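# Hook the loose camp table slat, then place kettle and mug

## Task

Tuck the inner edge of the camp table's loose end slat beneath its two buttons, matching the slat at the opposite end. Then set the kettle and the mug upright on the tabletop, one at each end.

## Robot and tools

Robot: two arms on fixed bases. left_arm carries a five-finger left hand and sits on the +y side at (-0.037, +0.407, 0) m. right_arm carries a right hand and sits at (-0.003, -0.326, 0) m. Both bases are turned only slightly about z. A post stands on the floor behind the arms. Left and right are robot names and need not match image sides.

Frames: the scene frame has its origin level with the table top, midway between the nominal bases, +x out over the table and +z up. Fixed cameras and the table use the scene frame. Each arm's hand pose, velocities and offsets use that arm's own base axes. The hand point is a spot 0.05 m in front of the palm. Its +z runs along the straight fingers, +y points out of the palm, and +x runs across the palm away from the thumb on the right hand and toward the thumb on the left hand. The fingers reach 6 to 7 cm past the point. A bracket on the little-finger side of the wrist can strike things. With the palm down, the wrist can sit lower than the hand point.

Row layout: every row has 28 numbers in [-1, 1]. There are 14 for left_arm, then 14 for right_arm. Each arm's block is dx, dy, dz, rx, ry, rz, then little, ring, middle, index, thumb_bend, thumb_turn, force_limit, speed. Send both blocks even when one arm is idle.

The six pose numbers are an offset, not a pose. They count from that arm's Hand target as it stood when the action or move began, and they use that arm's base axes. 1.0 equals 0.6 m of travel or 180 degrees of turn. rx, ry, rz form one rotation vector, and the hand turns about its Hand target position. Within one action every row counts from the same start, not from the row before. Zeros for all six mean no new request for that arm.

The six finger numbers are absolute targets: +1 is open or straight and -1 is closed. For thumb_turn, +1 puts the thumb beside the palm and -1 puts it opposite the fingers. force_limit runs linearly from about 0 N at -1 to 10 N at +1 (15 N for the thumb motors). speed rises to full at +0.48. To keep a hand unchanged, repeat the eight hand numbers of its last executed row; if none has run yet, use hand_measured plus its settings. A grip across 3.5 to 6.5 cm works with the thumb turned in front. For gentle closing, use speed -0.94 or lower.

Tools:
- execute_actions(actions, cameras): actions is a list of actions. Each action is up to 15 rows, one per 1/30 s, and the last row is held to step 15. An empty list returns camera images. cameras lists names, or ["all"].
- move(target, speed, blend, stop_force, zero, blocking, cameras): target is one 28-number row, or a list of up to 15 rows. All of them are offsets from the Hand targets at the move's start, not chained. speed is in m/s, from 0.002 to 3.6, default 0.25; turns run at up to twice that in rad/s. blend is a corner radius in m between list targets; 0 means stop at each target. stop_force is 3 to 120 N and ends an arm's path when its wrist sensor feels that much push against the motion. After that, the arm's Hand target becomes the pose it backs off to. zero (true by default) re-zeroes the sensor first. blocking=false returns early but cannot be combined with stop_force. A whole move is capped at 10 s. Paths do not avoid obstacles or the other arm.
- wait(seconds): 0 to 3600; sends nothing new.
- stop(): brakes a running move.
- zoom_image(camera, region): camera is one of cam_high, cam_low, cam_left_wrist or cam_right_wrist. region is [x0, y0, x1, y1] in pixels, at most 504 by 504.
- show_instructions(): shows the reference images.
- zero_wrist_force(arm): arm is left_arm or right_arm.
- finished_scene(scene=1): ends the scene for good.

Results: end_effector_position (m) and quat_wxyz are given per arm in its base frame. Hand target is the last commanded pose after clipping, and the next offsets count from it. The hand often rests a little short; send the remaining gap as an offset. hand_measured, hand_stopped_by (moving, target, force, stalled, fault) and hand_load_n follow the six finger order. A lost grip shows as load near 0. Wrist force and Wrist torque are given in end-effector axes. A move adds a "move:" line such as done, off_target, held or fault, plus any limits such as paced or held. Camera images are 672x504.

Cautions: orientation commands are clipped to 32 degrees from the measured orientation at each step. An arm is stiff, so aiming even slightly past a firm contact can cause a fault stop. That happens at about 150 N of force, or when a joint's torque limit is reached (wrist joints about 24 N m). A fault stop freezes the arm for 10 s. Approach contacts slowly with stop_force. Avoid paths that bring the wrist near the arm's first joint axis. Keep the arms and hands from pressing on each other. Do not drop, fling or slam anything. Crockery such as the mug must not fall more than a few centimetres. Do not knock anything out of the work area, and release parts only once they are at rest. Long stretched holds heat motors; a MOTOR HOT line warns before a shutdown. Loose objects may get an occasional small push. The result must stay in place after the robot lets go.

Each tool is called as name(argument=value, ...), one argument or row to a line, values as JSON.

Reference images:

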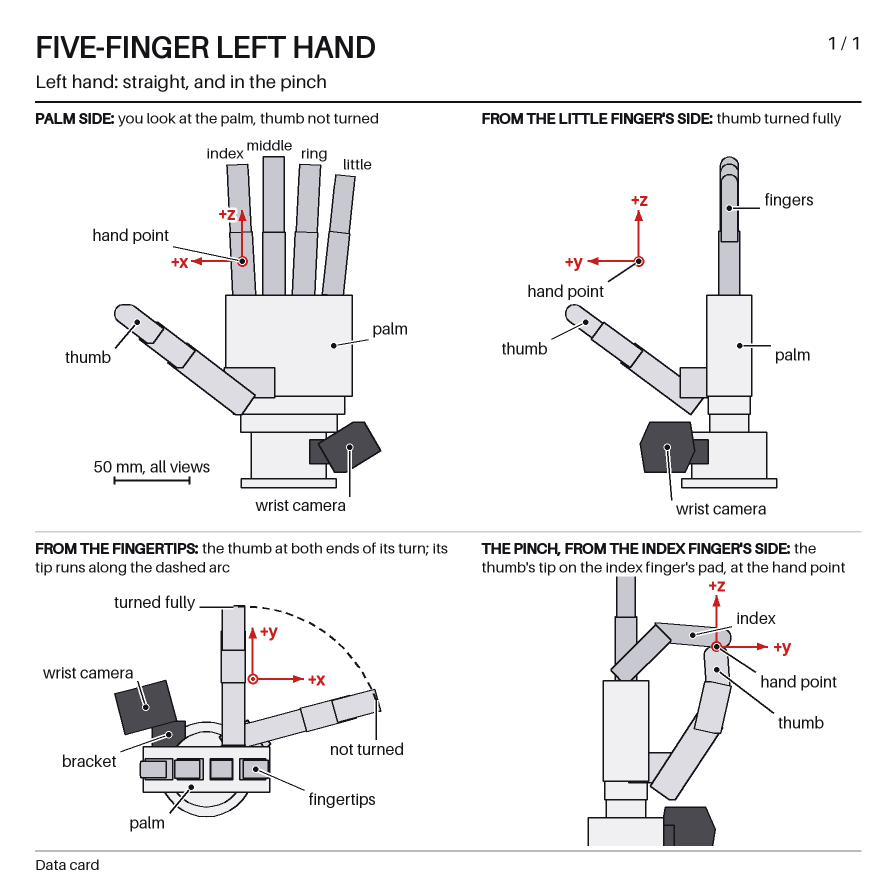

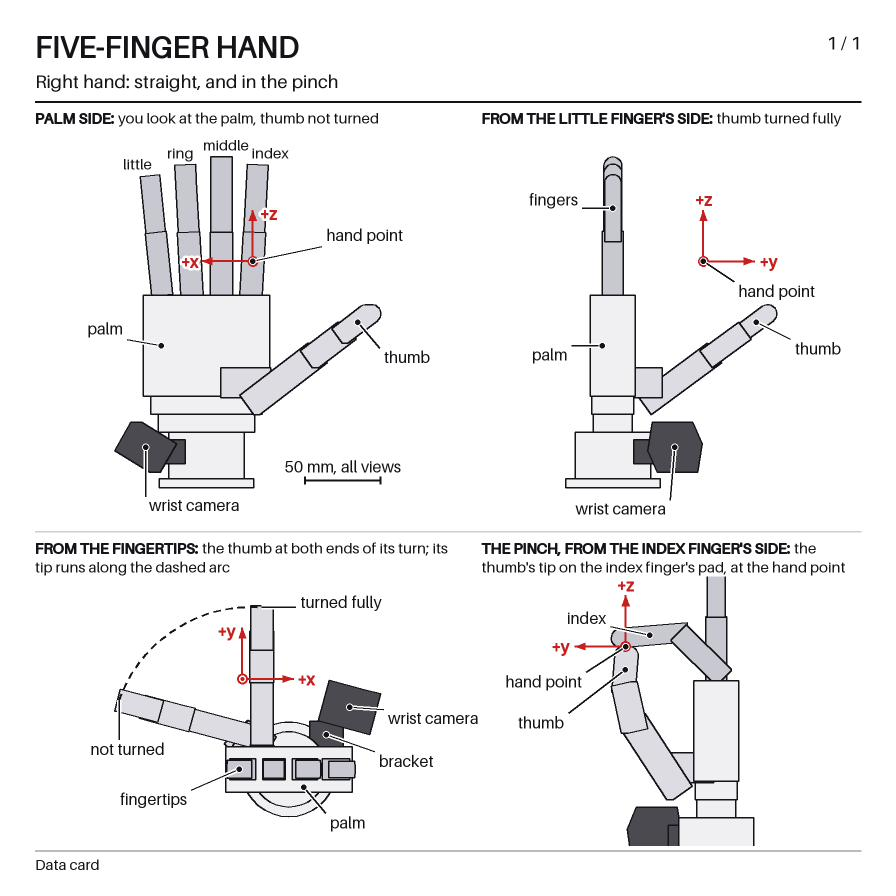

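## Session

execute_actions(
  actions=[],
)

Scene clock: 0.00 s.
left_arm: end_effector_position=(+0.7615, -0.2924, +0.1353) hand_measured=(+1.000, +1.000, +1.000, +1.000, +1.000, +1.000) hand_load_n=(+0.5, +0.0, +0.0, +0.0, +0.0, +0.0) hand_stopped_by=(target, target, target, target, target, target) hand_force_limit=0.00 hand_speed=-0.80 end_effector_quat_wxyz=(+0.387, +0.627, +0.596, -0.320) | right_arm: end_effector_position=(+0.5836, -0.1631, +0.1016) hand_measured=(+1.000, +1.000, +1.000, +1.000, +1.000, +1.000) hand_load_n=(+0.0, +0.0, +0.0, +0.0, +0.0, +0.0) hand_stopped_by=(target, target, target, target, target, target) hand_force_limit=0.00 hand_speed=-0.80 end_effector_quat_wxyz=(+0.003, +0.639, +0.754, -0.153)
Joint positions: left_arm=[3.203 -2.723 -0.556 1.722 -0.52 0.103] | right_arm=[-0.38 -0.822 1.175 1.313 1.862 -0.532]
Joint velocities: within noise
Joint torques (N m): no reading
Wrist force (N): no reading
Wrist torque (N m): no reading
Wrist force, peak (N): no reading
Hand target: left_arm +0.7615, -0.2924, +0.1353; +0.387, +0.627, +0.596, -0.320 | right_arm +0.5836, -0.1631, +0.1016; +0.003, +0.639, +0.754, -0.153

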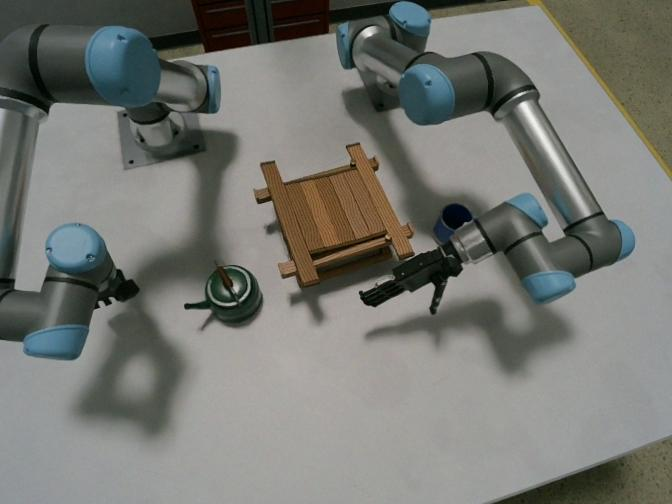

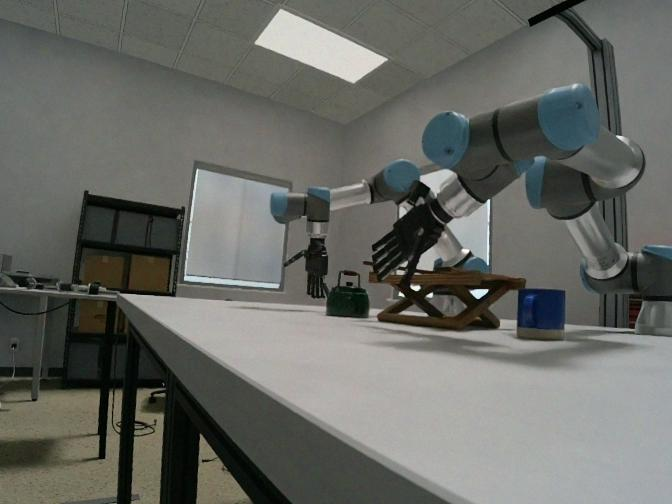

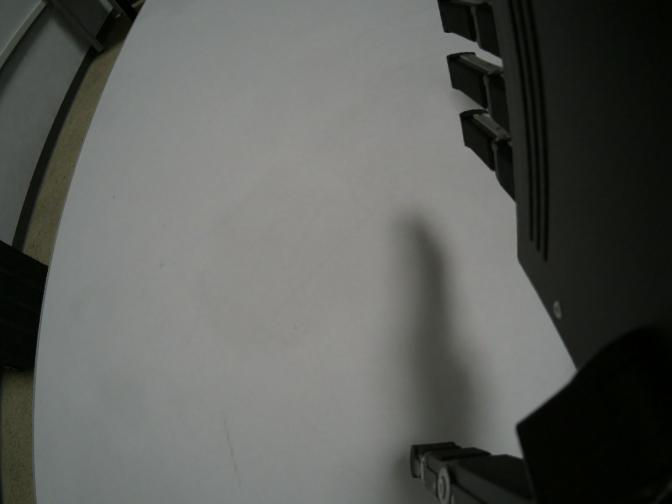

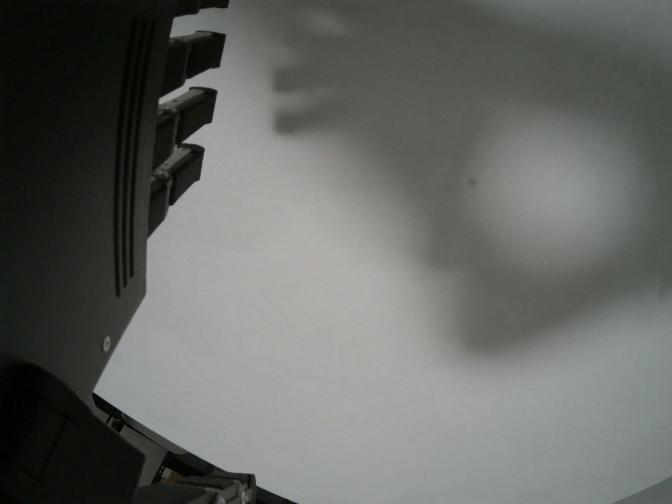

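zoom_image(
  camera="cam_high",
  region=[230, 130, 430, 300],
)

zoom_image(
  camera="cam_low",
  region=[310, 230, 590, 360],
)

zoom_image(
  camera="cam_high",
  region=[170, 180, 500, 350],
)

Scaled by 2.520 from the camera's image (finer frame: 960x720).

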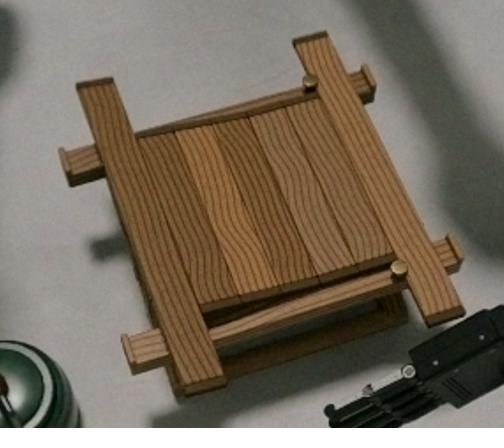

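Scaled by 1.800 from the camera's image (finer frame: 960x720).

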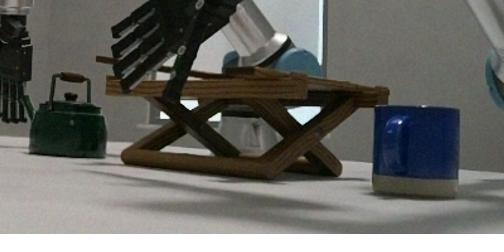

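Scaled by 1.527 from the camera's image (finer frame: 960x720).

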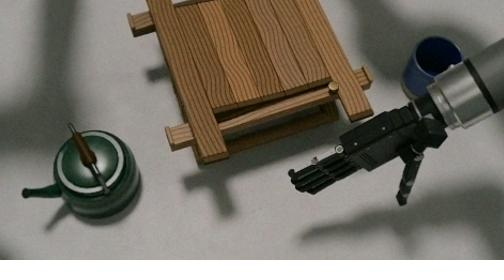

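move(
  target=[0, 0.4, 0.25, 0,0,0, 1,1,1,1,1,1,0,-0.8, 0,0,0.3,0,0,0, 1,1,1,1,1,1,0,-0.8],
  cameras=["all"],
)

Scene clock: 27.67 s.
left_arm: end_effector_position=(+0.7615, -0.0524, +0.2853) hand_measured=(+1.000, +1.000, +1.000, +1.000, +1.000, +1.000) hand_load_n=(+0.0, +0.0, +0.0, +0.0, +0.0, +0.0) hand_stopped_by=(target, target, target, target, target, target) hand_force_limit=0.00 hand_speed=-0.80 end_effector_quat_wxyz=(+0.387, +0.627, +0.596, -0.320) | right_arm: end_effector_position=(+0.5836, -0.1631, +0.2816) hand_measured=(+1.000, +1.000, +1.000, +1.000, +1.000, +1.000) hand_load_n=(+0.0, +0.0, +0.0, +0.0, -0.5, +0.0) hand_stopped_by=(target, target, target, target, target, target) hand_force_limit=0.00 hand_speed=-0.80 end_effector_quat_wxyz=(+0.003, +0.639, +0.754, -0.153)
Joint positions: left_arm=[3.547 -2.691 -0.367 0.965 -0.61 0.732] | right_arm=[-0.38 -0.895 0.833 1.727 1.862 -0.532]
Joint torques (N m): left_arm=[7.98 44.74 24.33 -4.66 -0.95 2.1] | right_arm=[13.4 -31.88 -31.89 4.48 1.18 1.78]
Wrist force (N): left_arm=[-0.1 -0.1 -0.4] | right_arm=[-0.3 0.3 -0.7]
Wrist torque (N m): left_arm=[0.02 0.00 -0.16] | right_arm=[0.10 0.09 -0.03]
Wrist force, peak (N): left_arm=[-0.1 -0.1 -1.6] | right_arm=[-0.4 -0.4 -1.4]
Hand target: left_arm +0.7615, -0.0524, +0.2853; +0.387, +0.627, +0.596, -0.320 | right_arm +0.5836, -0.1631, +0.2816; +0.003, +0.639, +0.754, -0.153
Off the commanded pose: left_arm 0.000 m, 0 deg | right_arm 0.000 m, 0 deg.
move: done
cam_left_wrist: T_world_to_cam=[[-0.9311, 0.13847, -0.33746, 0.8108], [0.27288, 0.87833, -0.39251, -0.0626], [0.24205, -0.45755, -0.8556, 0.14703]] pos_world=[0.73643, 0.00999, 0.37484]
cam_right_wrist: T_world_to_cam=[[0.88405, 0.39068, -0.25655, -0.38549], [0.46369, -0.66419, 0.58638, -0.53858], [0.05869, -0.63735, -0.76834, 0.19685]] pos_world=[0.57897, -0.08165, 0.36816]

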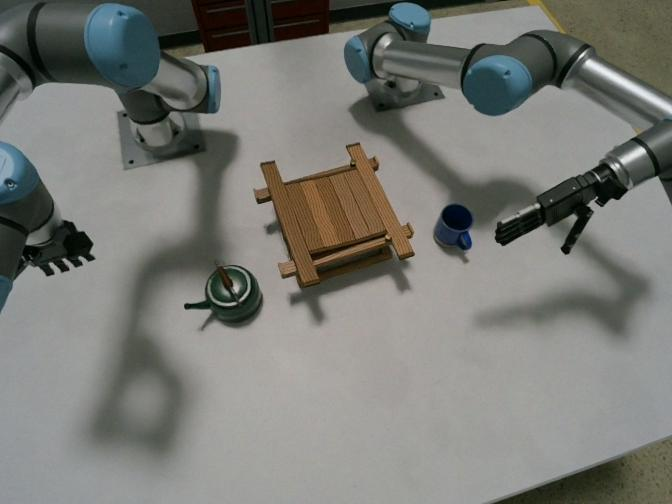

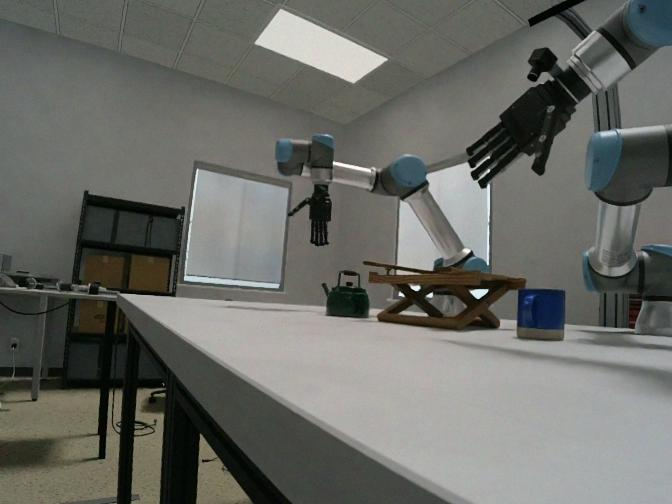

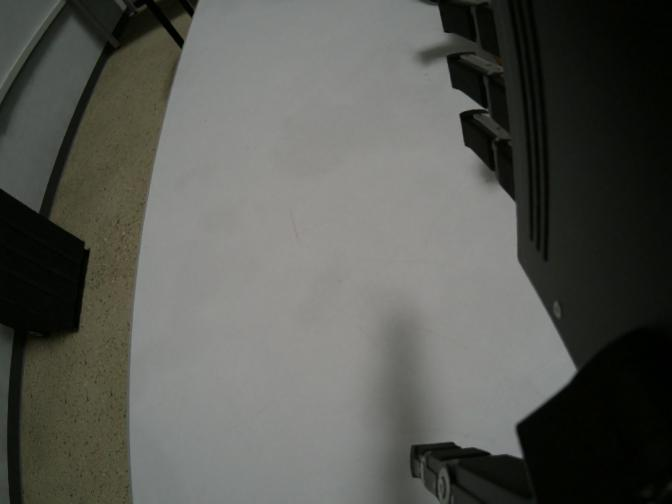

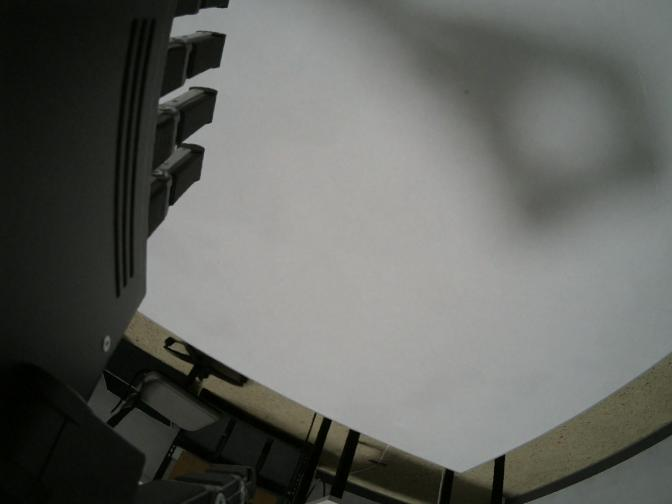

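zoom_image(
  camera="cam_low",
  region=[310, 240, 590, 350],
)

zoom_image(
  camera="cam_high",
  region=[240, 130, 430, 300],
)

zoom_image(
  camera="cam_low",
  region=[355, 250, 475, 340],
)

zoom_image(
  camera="cam_high",
  region=[250, 200, 340, 300],
)

Scaled by 1.800 from the camera's image (finer frame: 960x720).

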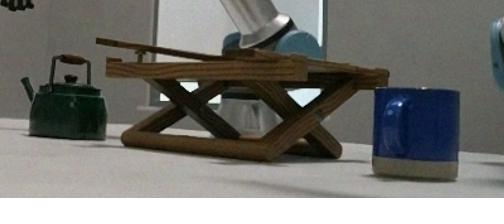

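Scaled by 2.653 from the camera's image (finer frame: 960x720).

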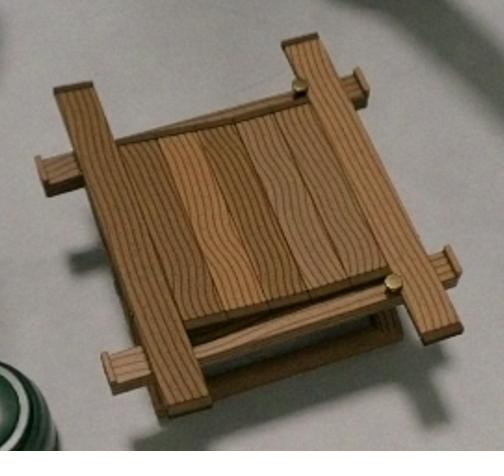

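Scaled by 4.200 from the camera's image (finer frame: 960x720).

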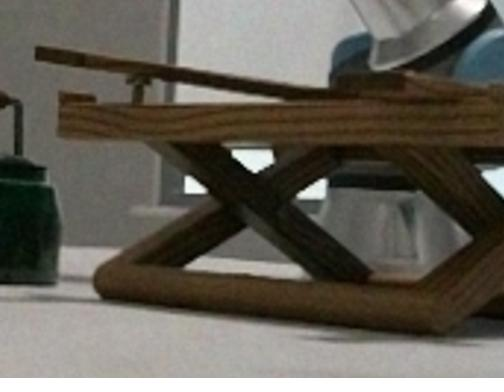

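Scaled by 5.040 from the camera's image (finer frame: 960x720).

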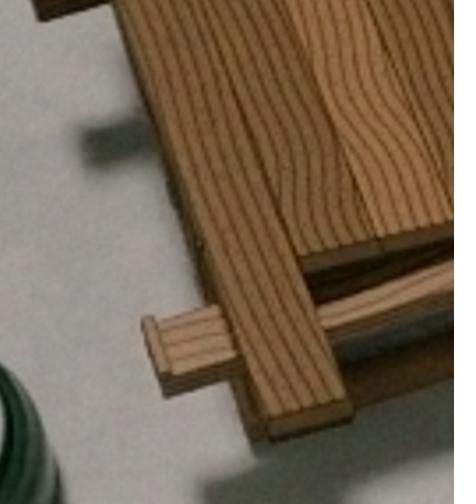

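move(
  target=[0,0,0,0,0,0, 1,1,1,1,1,1,0,-0.8, -0.251,0.561,0.1,0.1066,0.0035,0.4529, 1,1,1,1,1,1,0,-0.8],
  cameras=["all"],
)

Scene clock: 95.43 s.
left_arm: end_effector_position=(+0.7615, -0.0524, +0.2853) hand_measured=(+1.000, +1.000, +1.000, +1.000, +1.000, +1.000) hand_load_n=(+0.0, +0.0, +0.0, +0.0, +0.0, +0.0) hand_stopped_by=(target, target, target, target, target, target) hand_force_limit=0.00 hand_speed=-0.80 end_effector_quat_wxyz=(+0.387, +0.627, +0.596, -0.320) | right_arm: end_effector_position=(+0.4330, +0.1733, +0.3416) hand_measured=(+1.000, +1.000, +1.000, +1.000, +1.000, +1.000) hand_load_n=(+0.0, +0.0, +0.0, +0.0, +0.0, +0.0) hand_stopped_by=(target, target, target, target, target, target) hand_force_limit=0.00 hand_speed=-0.80 end_effector_quat_wxyz=(+0.000, -0.015, +1.000, +0.000)
Joint positions: left_arm=[3.547 -2.691 -0.367 0.964 -0.61 0.732] | right_arm=[-0.053 -1.32 1.275 1.617 1.571 -1.653]
Joint torques (N m): left_arm=[-3.4 45.21 24.09 -4.77 -0.89 1.96] | right_arm=[12.89 -16.92 -32.01 4.36 -1.57 -2.11]
Wrist force (N): left_arm=[-0.3 -0.3 -0.5] | right_arm=[-1.1 -0.6 -0.3]
Wrist torque (N m): left_arm=[-0.01 0.02 -0.17] | right_arm=[-0.02 0.20 0.10]
Wrist force, peak (N): left_arm=[0.0 -0.2 -0.8] | right_arm=[-1.3 -0.6 -0.5]
Hand target: left_arm +0.7615, -0.0524, +0.2853; +0.387, +0.627, +0.596, -0.320 | right_arm +0.4330, +0.1735, +0.3416; +0.000, -0.015, +1.000, +0.000
Off the commanded pose: left_arm 0.000 m, 0 deg | right_arm 0.000 m, 0 deg.
move: done
cam_left_wrist: T_world_to_cam=[[-0.93112, 0.1385, -0.33739, 0.81087], [0.27291, 0.87828, -0.39261, -0.0627], [0.24194, -0.45764, -0.85559, 0.14712]] pos_world=[0.73653, 0.01009, 0.37484]
cam_right_wrist: T_world_to_cam=[[-0.29222, 0.95622, 0.01584, -0.05013], [0.83481, 0.24697, 0.49203, -0.5669], [0.46658, 0.157, -0.87043, 0.18689]] pos_world=[0.37141, 0.1586, 0.44239]

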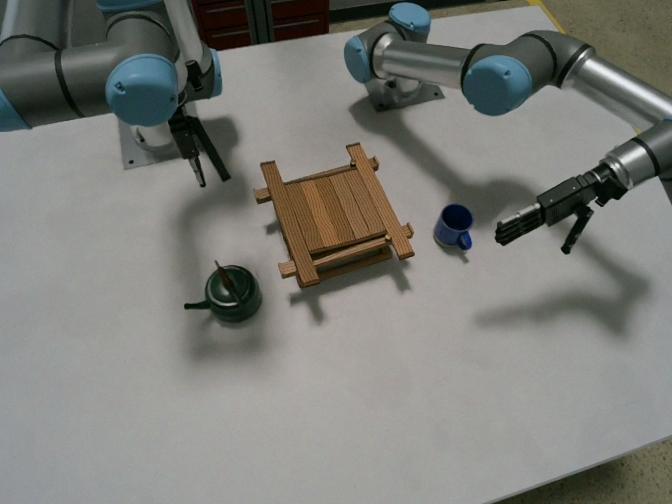

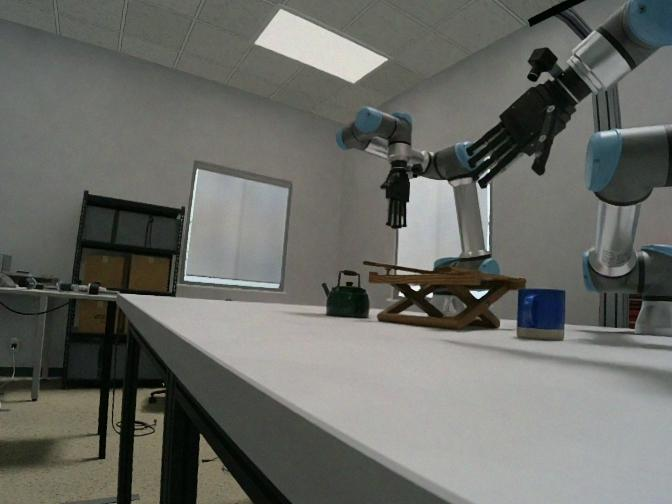

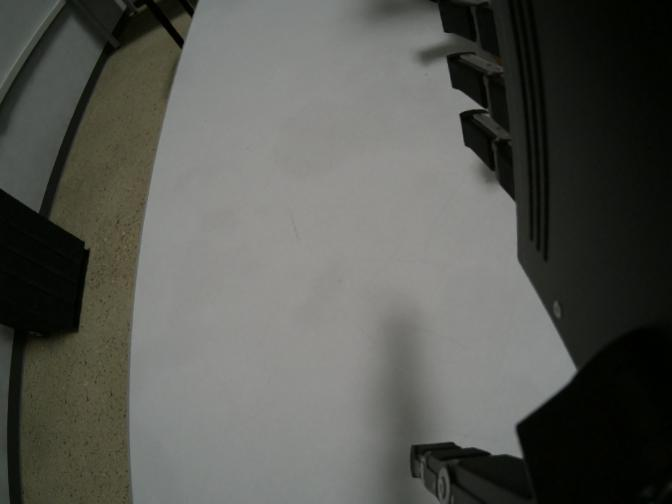

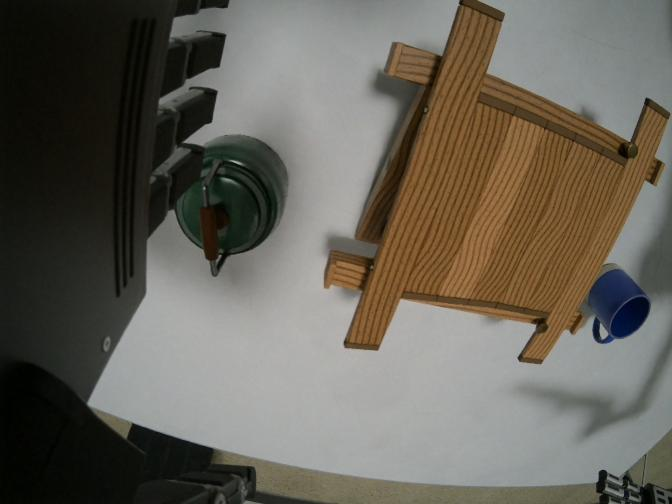

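zoom_image(
  camera="cam_right_wrist",
  region=[310, 180, 450, 360],
)

zoom_image(
  camera="cam_right_wrist",
  region=[350, 0, 530, 160],
)

zoom_image(
  camera="cam_right_wrist",
  region=[500, 80, 672, 380],
)

Scaled by 2.800 from the camera's image (finer frame: 960x720).

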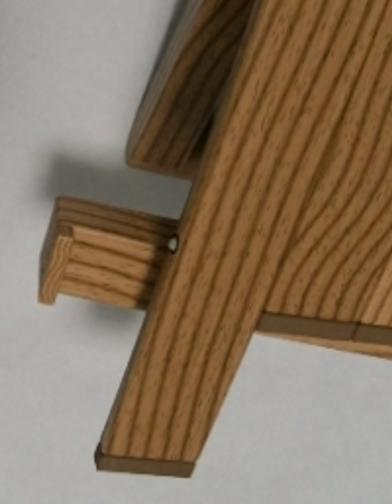

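Scaled by 2.800 from the camera's image (finer frame: 960x720).

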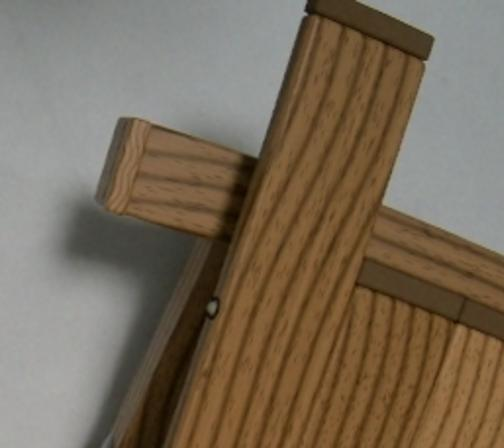

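Scaled by 1.680 from the camera's image (finer frame: 960x720).

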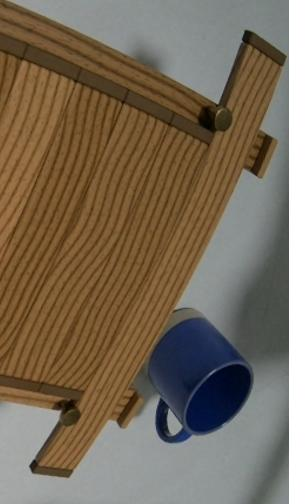

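move(
  target=[
    [0,0,0,0,0,0, 1,1,1,1,1,1,0,-0.8, 0.15,-0.1,0,0,0,-0.45, 1,1,1,1,1,1,0,-0.8],
    [0,0,0,0,0,0, 1,1,1,1,1,1,0,-0.8, 0.290,0.072,-0.1,0,0,-0.999, 1,1,1,1,1,1,0,-0.8],
  ],
  blend=[0.1, 0],
  speed=[0.35,0.35],
  cameras=["all"],
)

Scene clock: 186.27 s.
left_arm: end_effector_position=(+0.7615, -0.0524, +0.2853) hand_measured=(+1.000, +1.000, +1.000, +1.000, +1.000, +1.000) hand_load_n=(+0.0, +0.0, +0.0, +0.0, +0.0, -0.5) hand_stopped_by=(target, target, target, target, target, target) hand_force_limit=0.00 hand_speed=-0.80 end_effector_quat_wxyz=(+0.387, +0.627, +0.596, -0.320) | right_arm: end_effector_position=(+0.6055, +0.2160, +0.2807) hand_measured=(+1.000, +1.000, +1.000, +1.000, +1.000, +1.000) hand_load_n=(+0.0, +0.0, +0.0, +0.0, +0.0, +0.0) hand_stopped_by=(target, target, target, target, target, target) hand_force_limit=0.00 hand_speed=-0.80 end_effector_quat_wxyz=(-0.034, +0.993, +0.042, +0.108)
Joint positions: left_arm=[3.547 -2.691 -0.367 0.964 -0.61 0.732] | right_arm=[0.209 -0.521 0.035 1.832 1.539 1.699]
Joint torques (N m): left_arm=[-3.11 45.15 23.77 -4.63 -0.8 1.83] | right_arm=[-12 -59.73 -29.27 -0.11 -1.31 1.74]
Wrist force (N): left_arm=[0.1 -0.1 -0.6] | right_arm=[-1.2 -0.5 -0.7]
Wrist torque (N m): left_arm=[0.03 -0.04 -0.15] | right_arm=[0.03 0.24 -0.04]
Wrist force, peak (N): left_arm=[-0.1 -0.2 -0.9] | right_arm=[-1.5 -0.6 -0.6]
Hand target: left_arm +0.7615, -0.0524, +0.2853; +0.387, +0.627, +0.596, -0.320 | right_arm +0.6070, +0.2167, +0.2816; +0.000, +1.000, +0.017, +0.000
Off the commanded pose: left_arm 0.000 m, 0 deg | right_arm 0.002 m, 13 deg.
elbow stopped short (right arm): the move would have taken joint 3 (elbow) straighter than the controller allows.
move: off_target (right_arm)
cam_left_wrist: T_world_to_cam=[[-0.93112, 0.1385, -0.33739, 0.81087], [0.27291, 0.87828, -0.39261, -0.0627], [0.24194, -0.45764, -0.85559, 0.14712]] pos_world=[0.73653, 0.01009, 0.37484]
cam_right_wrist: T_world_to_cam=[[0.34168, -0.93969, 0.01524, -0.01369], [-0.90243, -0.32352, 0.28454, 0.54189], [-0.26245, -0.11097, -0.95854, 0.57073]] pos_world=[0.64348, 0.22578, 0.3931]

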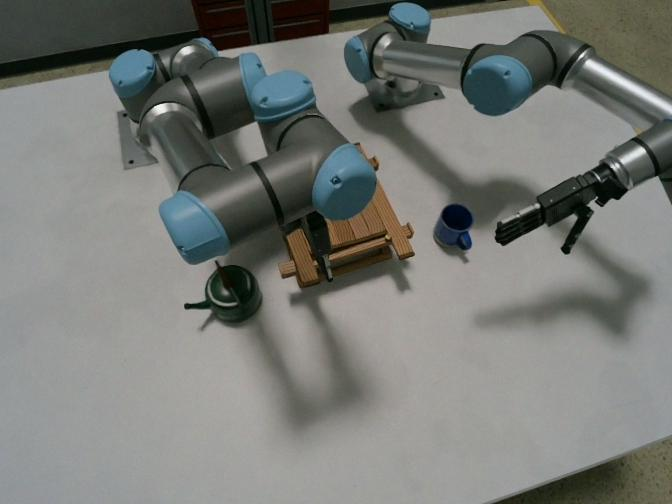

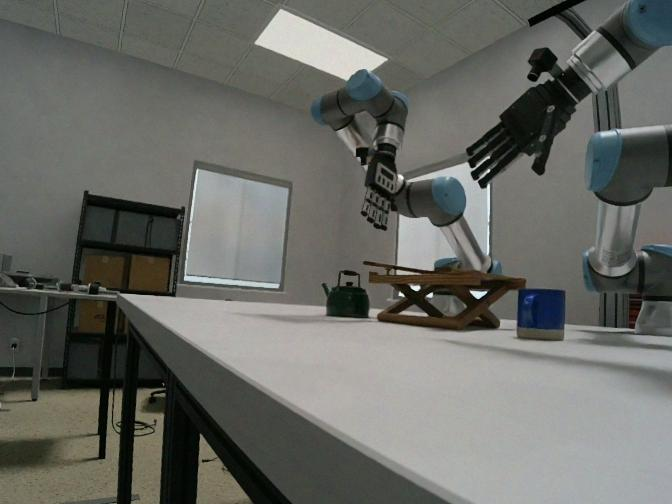

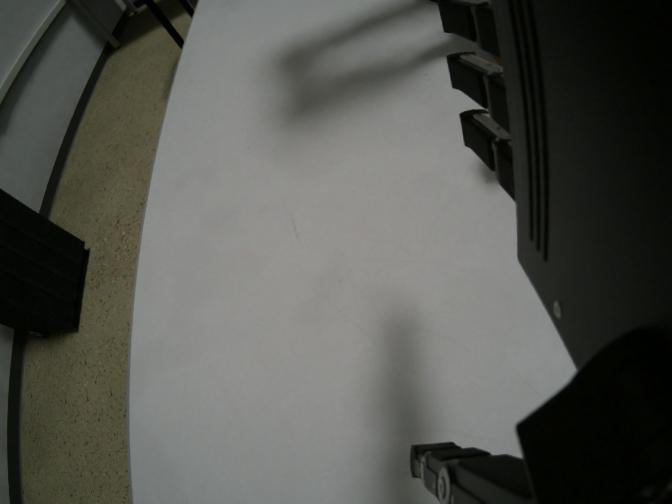

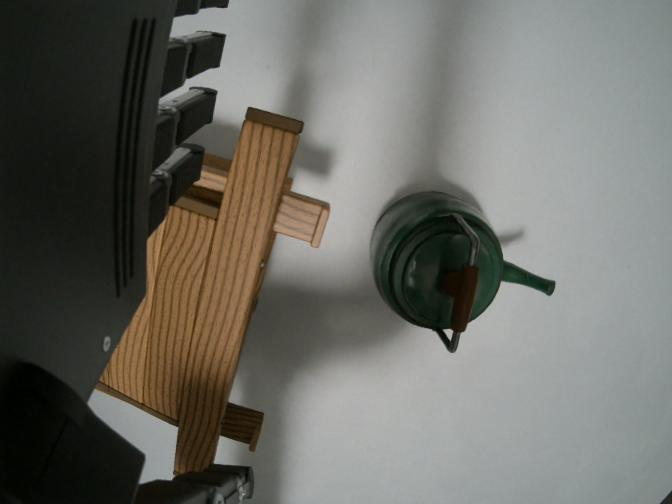

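move(
  target=[0,0,0,0,0,0, 1,1,1,1,1,1,0,-0.8, 0,-0.03,-0.1,0,0,0, 1,1,1,1,1,1,0,-0.8],
  speed=0.15,
  cameras=["cam_right_wrist", "cam_low", "cam_high"],
)

Scene clock: 195.27 s.
left_arm: end_effector_position=(+0.7615, -0.0524, +0.2853) hand_measured=(+1.000, +1.000, +1.000, +1.000, +1.000, +1.000) hand_load_n=(+0.0, +0.0, +0.0, +0.0, +0.0, +0.0) hand_stopped_by=(target, target, target, target, target, target) hand_force_limit=0.00 hand_speed=-0.80 end_effector_quat_wxyz=(+0.387, +0.627, +0.596, -0.320) | right_arm: end_effector_position=(+0.6055, +0.1981, +0.2212) hand_measured=(+1.000, +1.000, +1.000, +1.000, +1.000, +1.000) hand_load_n=(+0.0, +0.0, +0.0, +0.0, +0.0, +0.0) hand_stopped_by=(target, target, target, target, target, target) hand_force_limit=0.00 hand_speed=-0.80 end_effector_quat_wxyz=(-0.011, +0.999, +0.025, +0.034)
Joint positions: left_arm=[3.547 -2.691 -0.367 0.964 -0.61 0.732] | right_arm=[0.19 -0.418 0.035 1.882 1.561 1.711]
Joint torques (N m): left_arm=[-3.62 44.86 23.56 -4.69 -0.82 1.95] | right_arm=[-14.71 -42.07 -17.82 4.26 1.64 1.5]
Wrist force (N): left_arm=[0.0 -0.2 -0.5] | right_arm=[-1.0 -0.6 -0.1]
Wrist torque (N m): left_arm=[0.01 -0.02 -0.15] | right_arm=[-0.05 0.20 -0.04]
Wrist force, peak (N): left_arm=[0.1 -0.6 -0.8] | right_arm=[-1.3 -0.6 -1.3]
Hand target: left_arm +0.7615, -0.0524, +0.2853; +0.387, +0.627, +0.596, -0.320 | right_arm +0.6070, +0.1987, +0.2216; +0.000, +1.000, +0.017, +0.000
Off the commanded pose: left_arm 0.000 m, 0 deg | right_arm 0.002 m, 4 deg.
elbow stopped short (right arm): the move would have taken joint 3 (elbow) straighter than the controller allows.
move: off_target (right_arm)
cam_right_wrist: T_world_to_cam=[[0.31053, -0.95045, 0.01449, -0.00844], [-0.86075, -0.27469, 0.42856, 0.48631], [-0.40335, -0.14555, -0.9034, 0.59162]] pos_world=[0.65984, 0.21167, 0.32618]
Images, in order (width x height): cam_high 672x504, cam_low 672x504, cam_right_wrist 672x504.

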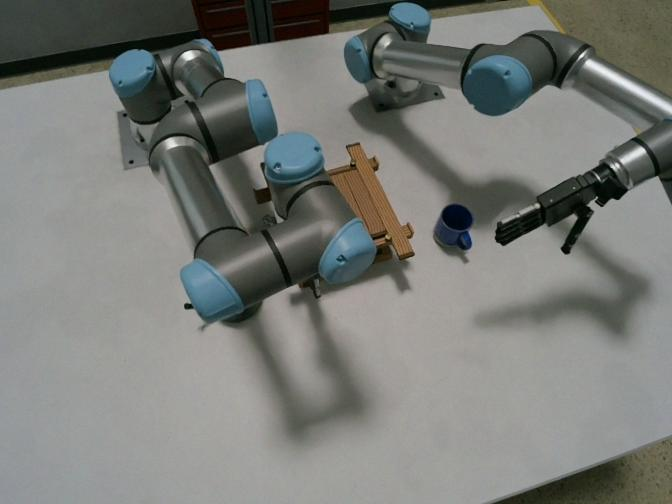

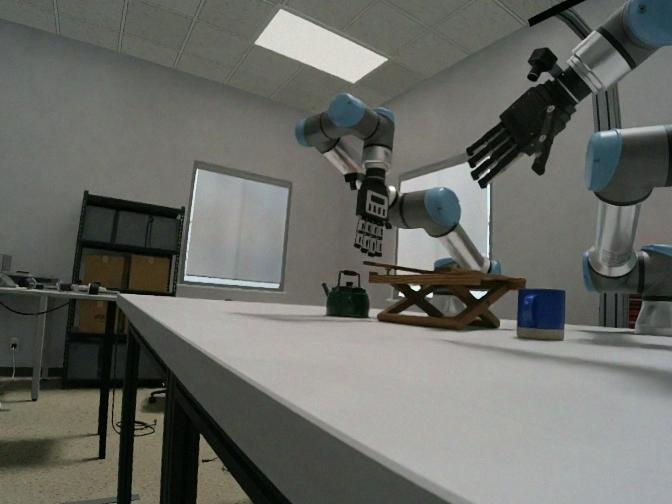

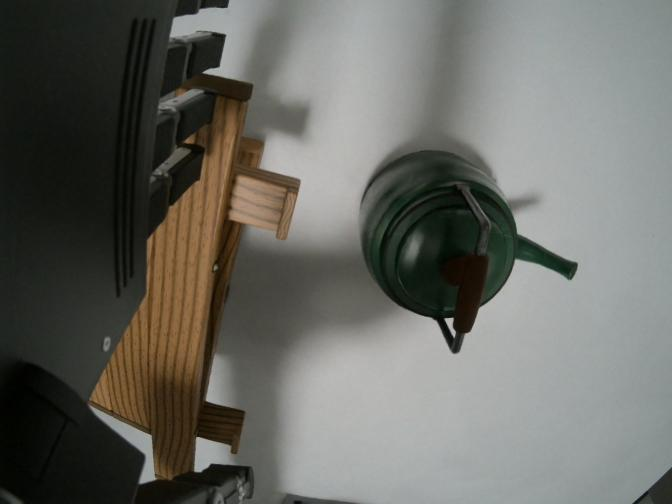

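zoom_image(
  camera="cam_right_wrist",
  region=[150, 50, 330, 260],
)

zoom_image(
  camera="cam_low",
  region=[310, 180, 490, 340],
)

Scaled by 2.400 from the camera's image (finer frame: 960x720).

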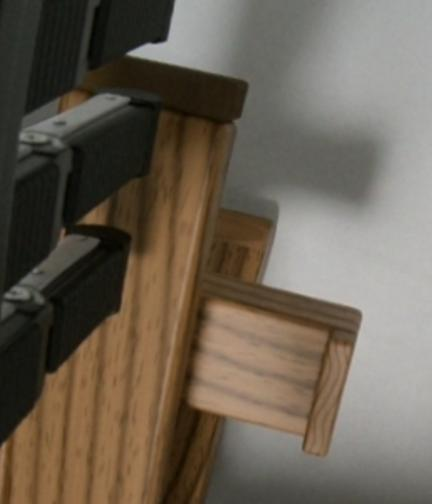

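Scaled by 2.800 from the camera's image (finer frame: 960x720).

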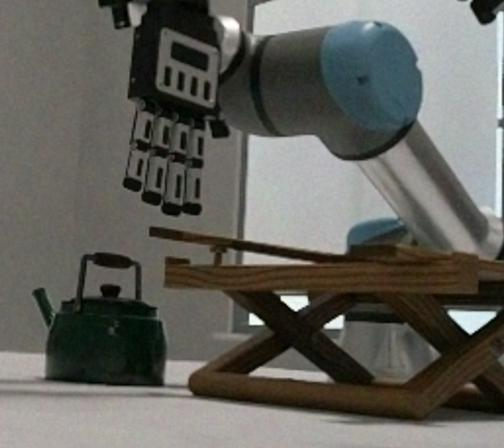

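move(
  target=[0,0,0,0,0,0, 1,1,1,1,1,1,0,-0.8, 0.003,0.067,0,0,0,0, 1,1,1,1,1,1,0,-0.8],
  speed=0.1,
  cameras=["cam_right_wrist", "cam_low"],
)

zoom_image(
  camera="cam_right_wrist",
  region=[100, 50, 320, 350],
)

zoom_image(
  camera="cam_low",
  region=[330, 200, 490, 340],
)

Scene clock: 221.57 s.
left_arm: end_effector_position=(+0.7615, -0.0524, +0.2853) hand_measured=(+1.000, +1.000, +1.000, +1.000, +1.000, +1.000) hand_load_n=(+0.0, +0.0, +0.0, +0.0, +0.0, +0.0) hand_stopped_by=(target, target, target, target, target, target) hand_force_limit=0.00 hand_speed=-0.80 end_effector_quat_wxyz=(+0.387, +0.627, +0.596, -0.320) | right_arm: end_effector_position=(+0.6072, +0.2380, +0.2209) hand_measured=(+1.000, +1.000, +1.000, +1.000, +1.000, +1.000) hand_load_n=(+0.0, +0.0, +0.0, +0.0, +0.0, +0.0) hand_stopped_by=(target, target, target, target, target, target) hand_force_limit=0.00 hand_speed=-0.80 end_effector_quat_wxyz=(-0.026, +0.997, +0.033, +0.071)
Joint positions: left_arm=[3.547 -2.691 -0.367 0.964 -0.61 0.732] | right_arm=[0.243 -0.43 0.035 1.816 1.549 1.75]
Joint torques (N m): left_arm=[-3.76 45 24.22 -4.51 -0.93 1.94] | right_arm=[12.39 -62.05 -7.51 0.19 -1.39 1.92]
Wrist force (N): left_arm=[0.0 -0.5 -0.8] | right_arm=[-0.9 -0.5 -0.1]
Wrist torque (N m): left_arm=[-0.01 -0.03 -0.15] | right_arm=[-0.04 0.20 -0.04]
Wrist force, peak (N): left_arm=[-0.1 -0.6 -0.9] | right_arm=[-1.2 -1.0 -0.3]
Hand target: left_arm +0.7615, -0.0524, +0.2853; +0.387, +0.627, +0.596, -0.320 | right_arm +0.6088, +0.2389, +0.2216; +0.000, +1.000, +0.017, +0.000
Off the commanded pose: left_arm 0.000 m, 0 deg | right_arm 0.002 m, 9 deg.
elbow stopped short (right arm): the move would have taken joint 3 (elbow) straighter than the controller allows.
move: off_target (right_arm)
cam_right_wrist: T_world_to_cam=[[0.32475, -0.94578, 0.00648, 0.02091], [-0.88439, -0.30123, 0.35652, 0.53545], [-0.33523, -0.12151, -0.93427, 0.55755]] pos_world=[0.65366, 0.24882, 0.32987]
Images, in order (width x height): cam_low 672x504, cam_right_wrist 672x504.

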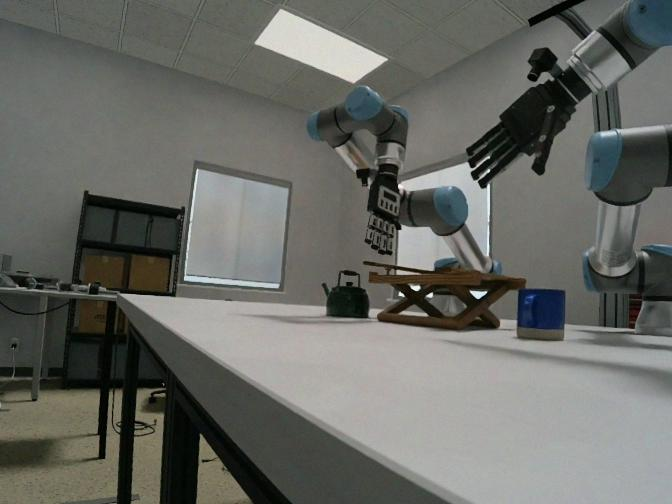

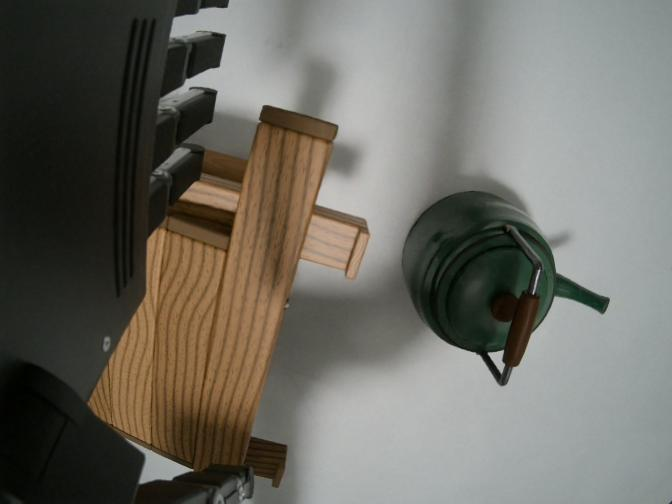

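Scaled by 1.680 from the camera's image (finer frame: 960x720).

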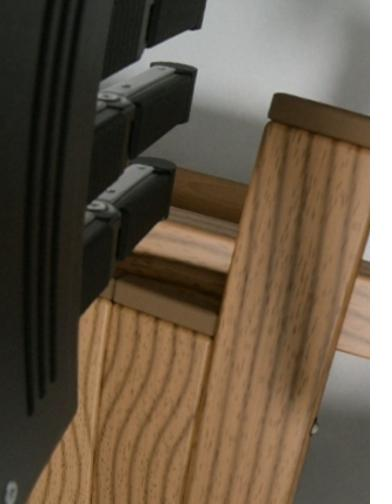

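Scaled by 3.150 from the camera's image (finer frame: 960x720).

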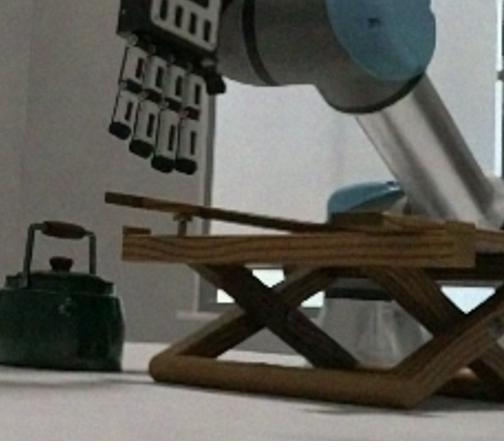

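move(
  target=[0,0,0,0,0,0, 1,1,1,1,1,1,0,-0.8, 0.0,0,-0.035,0,0,0, 1,1,1,1,1,1,0,-0.8],
  speed=0.1,
  cameras=["cam_right_wrist", "cam_low"],
)

zoom_image(
  camera="cam_right_wrist",
  region=[100, 50, 320, 350],
)

zoom_image(
  camera="cam_low",
  region=[330, 200, 490, 340],
)

Scene clock: 238.27 s.
left_arm: end_effector_position=(+0.7615, -0.0524, +0.2853) hand_measured=(+1.000, +1.000, +1.000, +1.000, +1.000, +1.000) hand_load_n=(+0.0, +0.0, +0.0, +0.0, +0.5, +0.0) hand_stopped_by=(target, target, target, target, target, target) hand_force_limit=0.00 hand_speed=-0.80 end_effector_quat_wxyz=(+0.387, +0.627, +0.596, -0.320) | right_arm: end_effector_position=(+0.6073, +0.2382, +0.2002) hand_measured=(+1.000, +1.000, +1.000, +1.000, +1.000, +1.000) hand_load_n=(+0.0, +0.0, +0.5, +0.0, +0.0, +0.0) hand_stopped_by=(target, target, target, target, target, target) hand_force_limit=0.00 hand_speed=-0.80 end_effector_quat_wxyz=(-0.020, +0.998, +0.029, +0.054)
Joint positions: left_arm=[3.547 -2.691 -0.367 0.964 -0.61 0.732] | right_arm=[0.244 -0.397 0.035 1.819 1.554 1.759]
Joint torques (N m): left_arm=[-3.55 45.27 24.17 -4.38 -0.73 1.88] | right_arm=[12.61 -43.38 -22.43 0.36 1.64 1.79]
Wrist force (N): left_arm=[-0.1 -0.4 -0.5] | right_arm=[-0.9 -0.5 -0.2]
Wrist torque (N m): left_arm=[-0.01 0.00 -0.15] | right_arm=[-0.03 0.20 -0.03]
Wrist force, peak (N): left_arm=[-0.2 -0.5 -0.8] | right_arm=[-1.2 -0.7 -0.3]
Hand target: left_arm +0.7615, -0.0524, +0.2853; +0.387, +0.627, +0.596, -0.320 | right_arm +0.6088, +0.2389, +0.2006; +0.000, +1.000, +0.017, +0.000
Off the commanded pose: left_arm 0.000 m, 0 deg | right_arm 0.002 m, 7 deg.
elbow stopped short (right arm): the move would have taken joint 3 (elbow) straighter than the controller allows.
move: off_target (right_arm)
cam_right_wrist: T_world_to_cam=[[0.3175, -0.94823, 0.00733, 0.02603], [-0.87406, -0.28965, 0.39003, 0.52723], [-0.36772, -0.13024, -0.92077, 0.55747]] pos_world=[0.65755, 0.25, 0.30747]
Images, in order (width x height): cam_low 672x504, cam_right_wrist 672x504.

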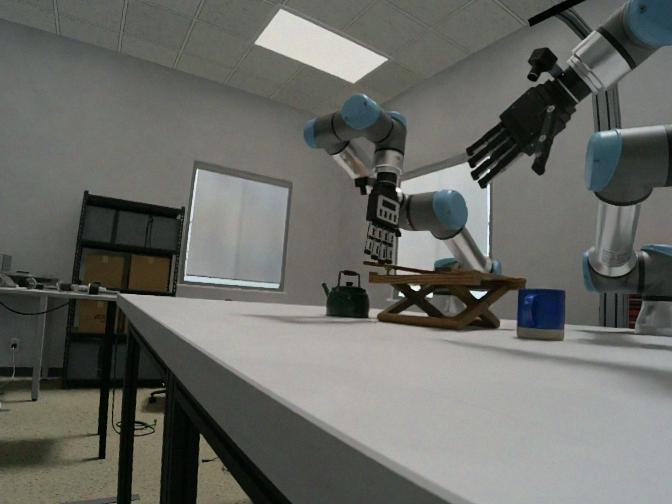

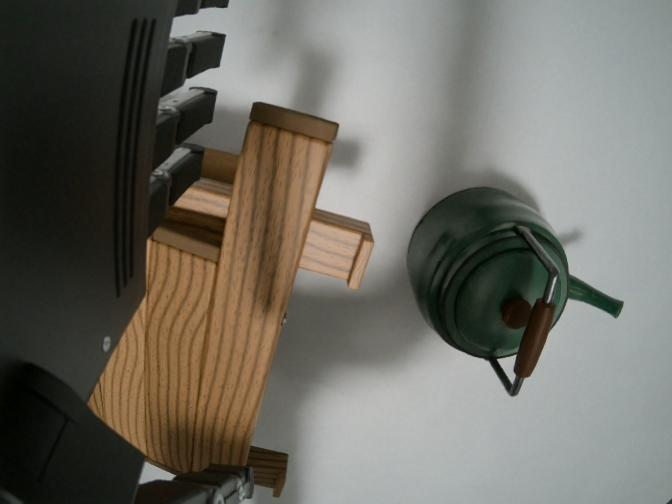

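Scaled by 1.680 from the camera's image (finer frame: 960x720).

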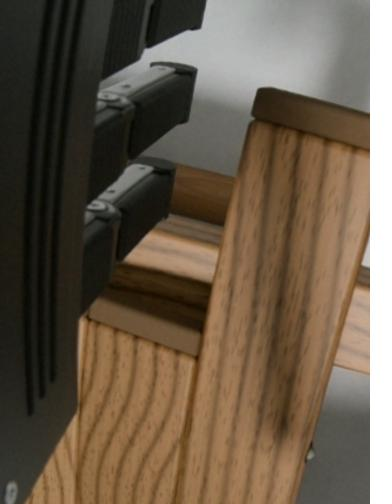

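Scaled by 3.150 from the camera's image (finer frame: 960x720).

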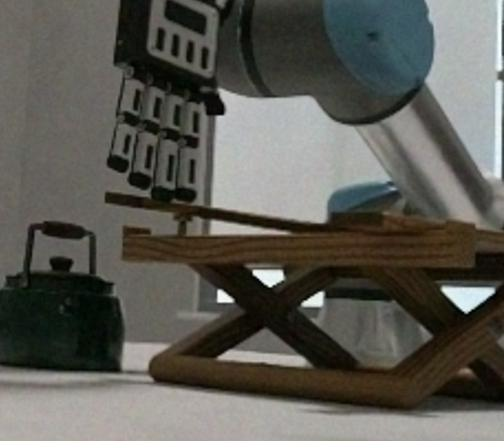

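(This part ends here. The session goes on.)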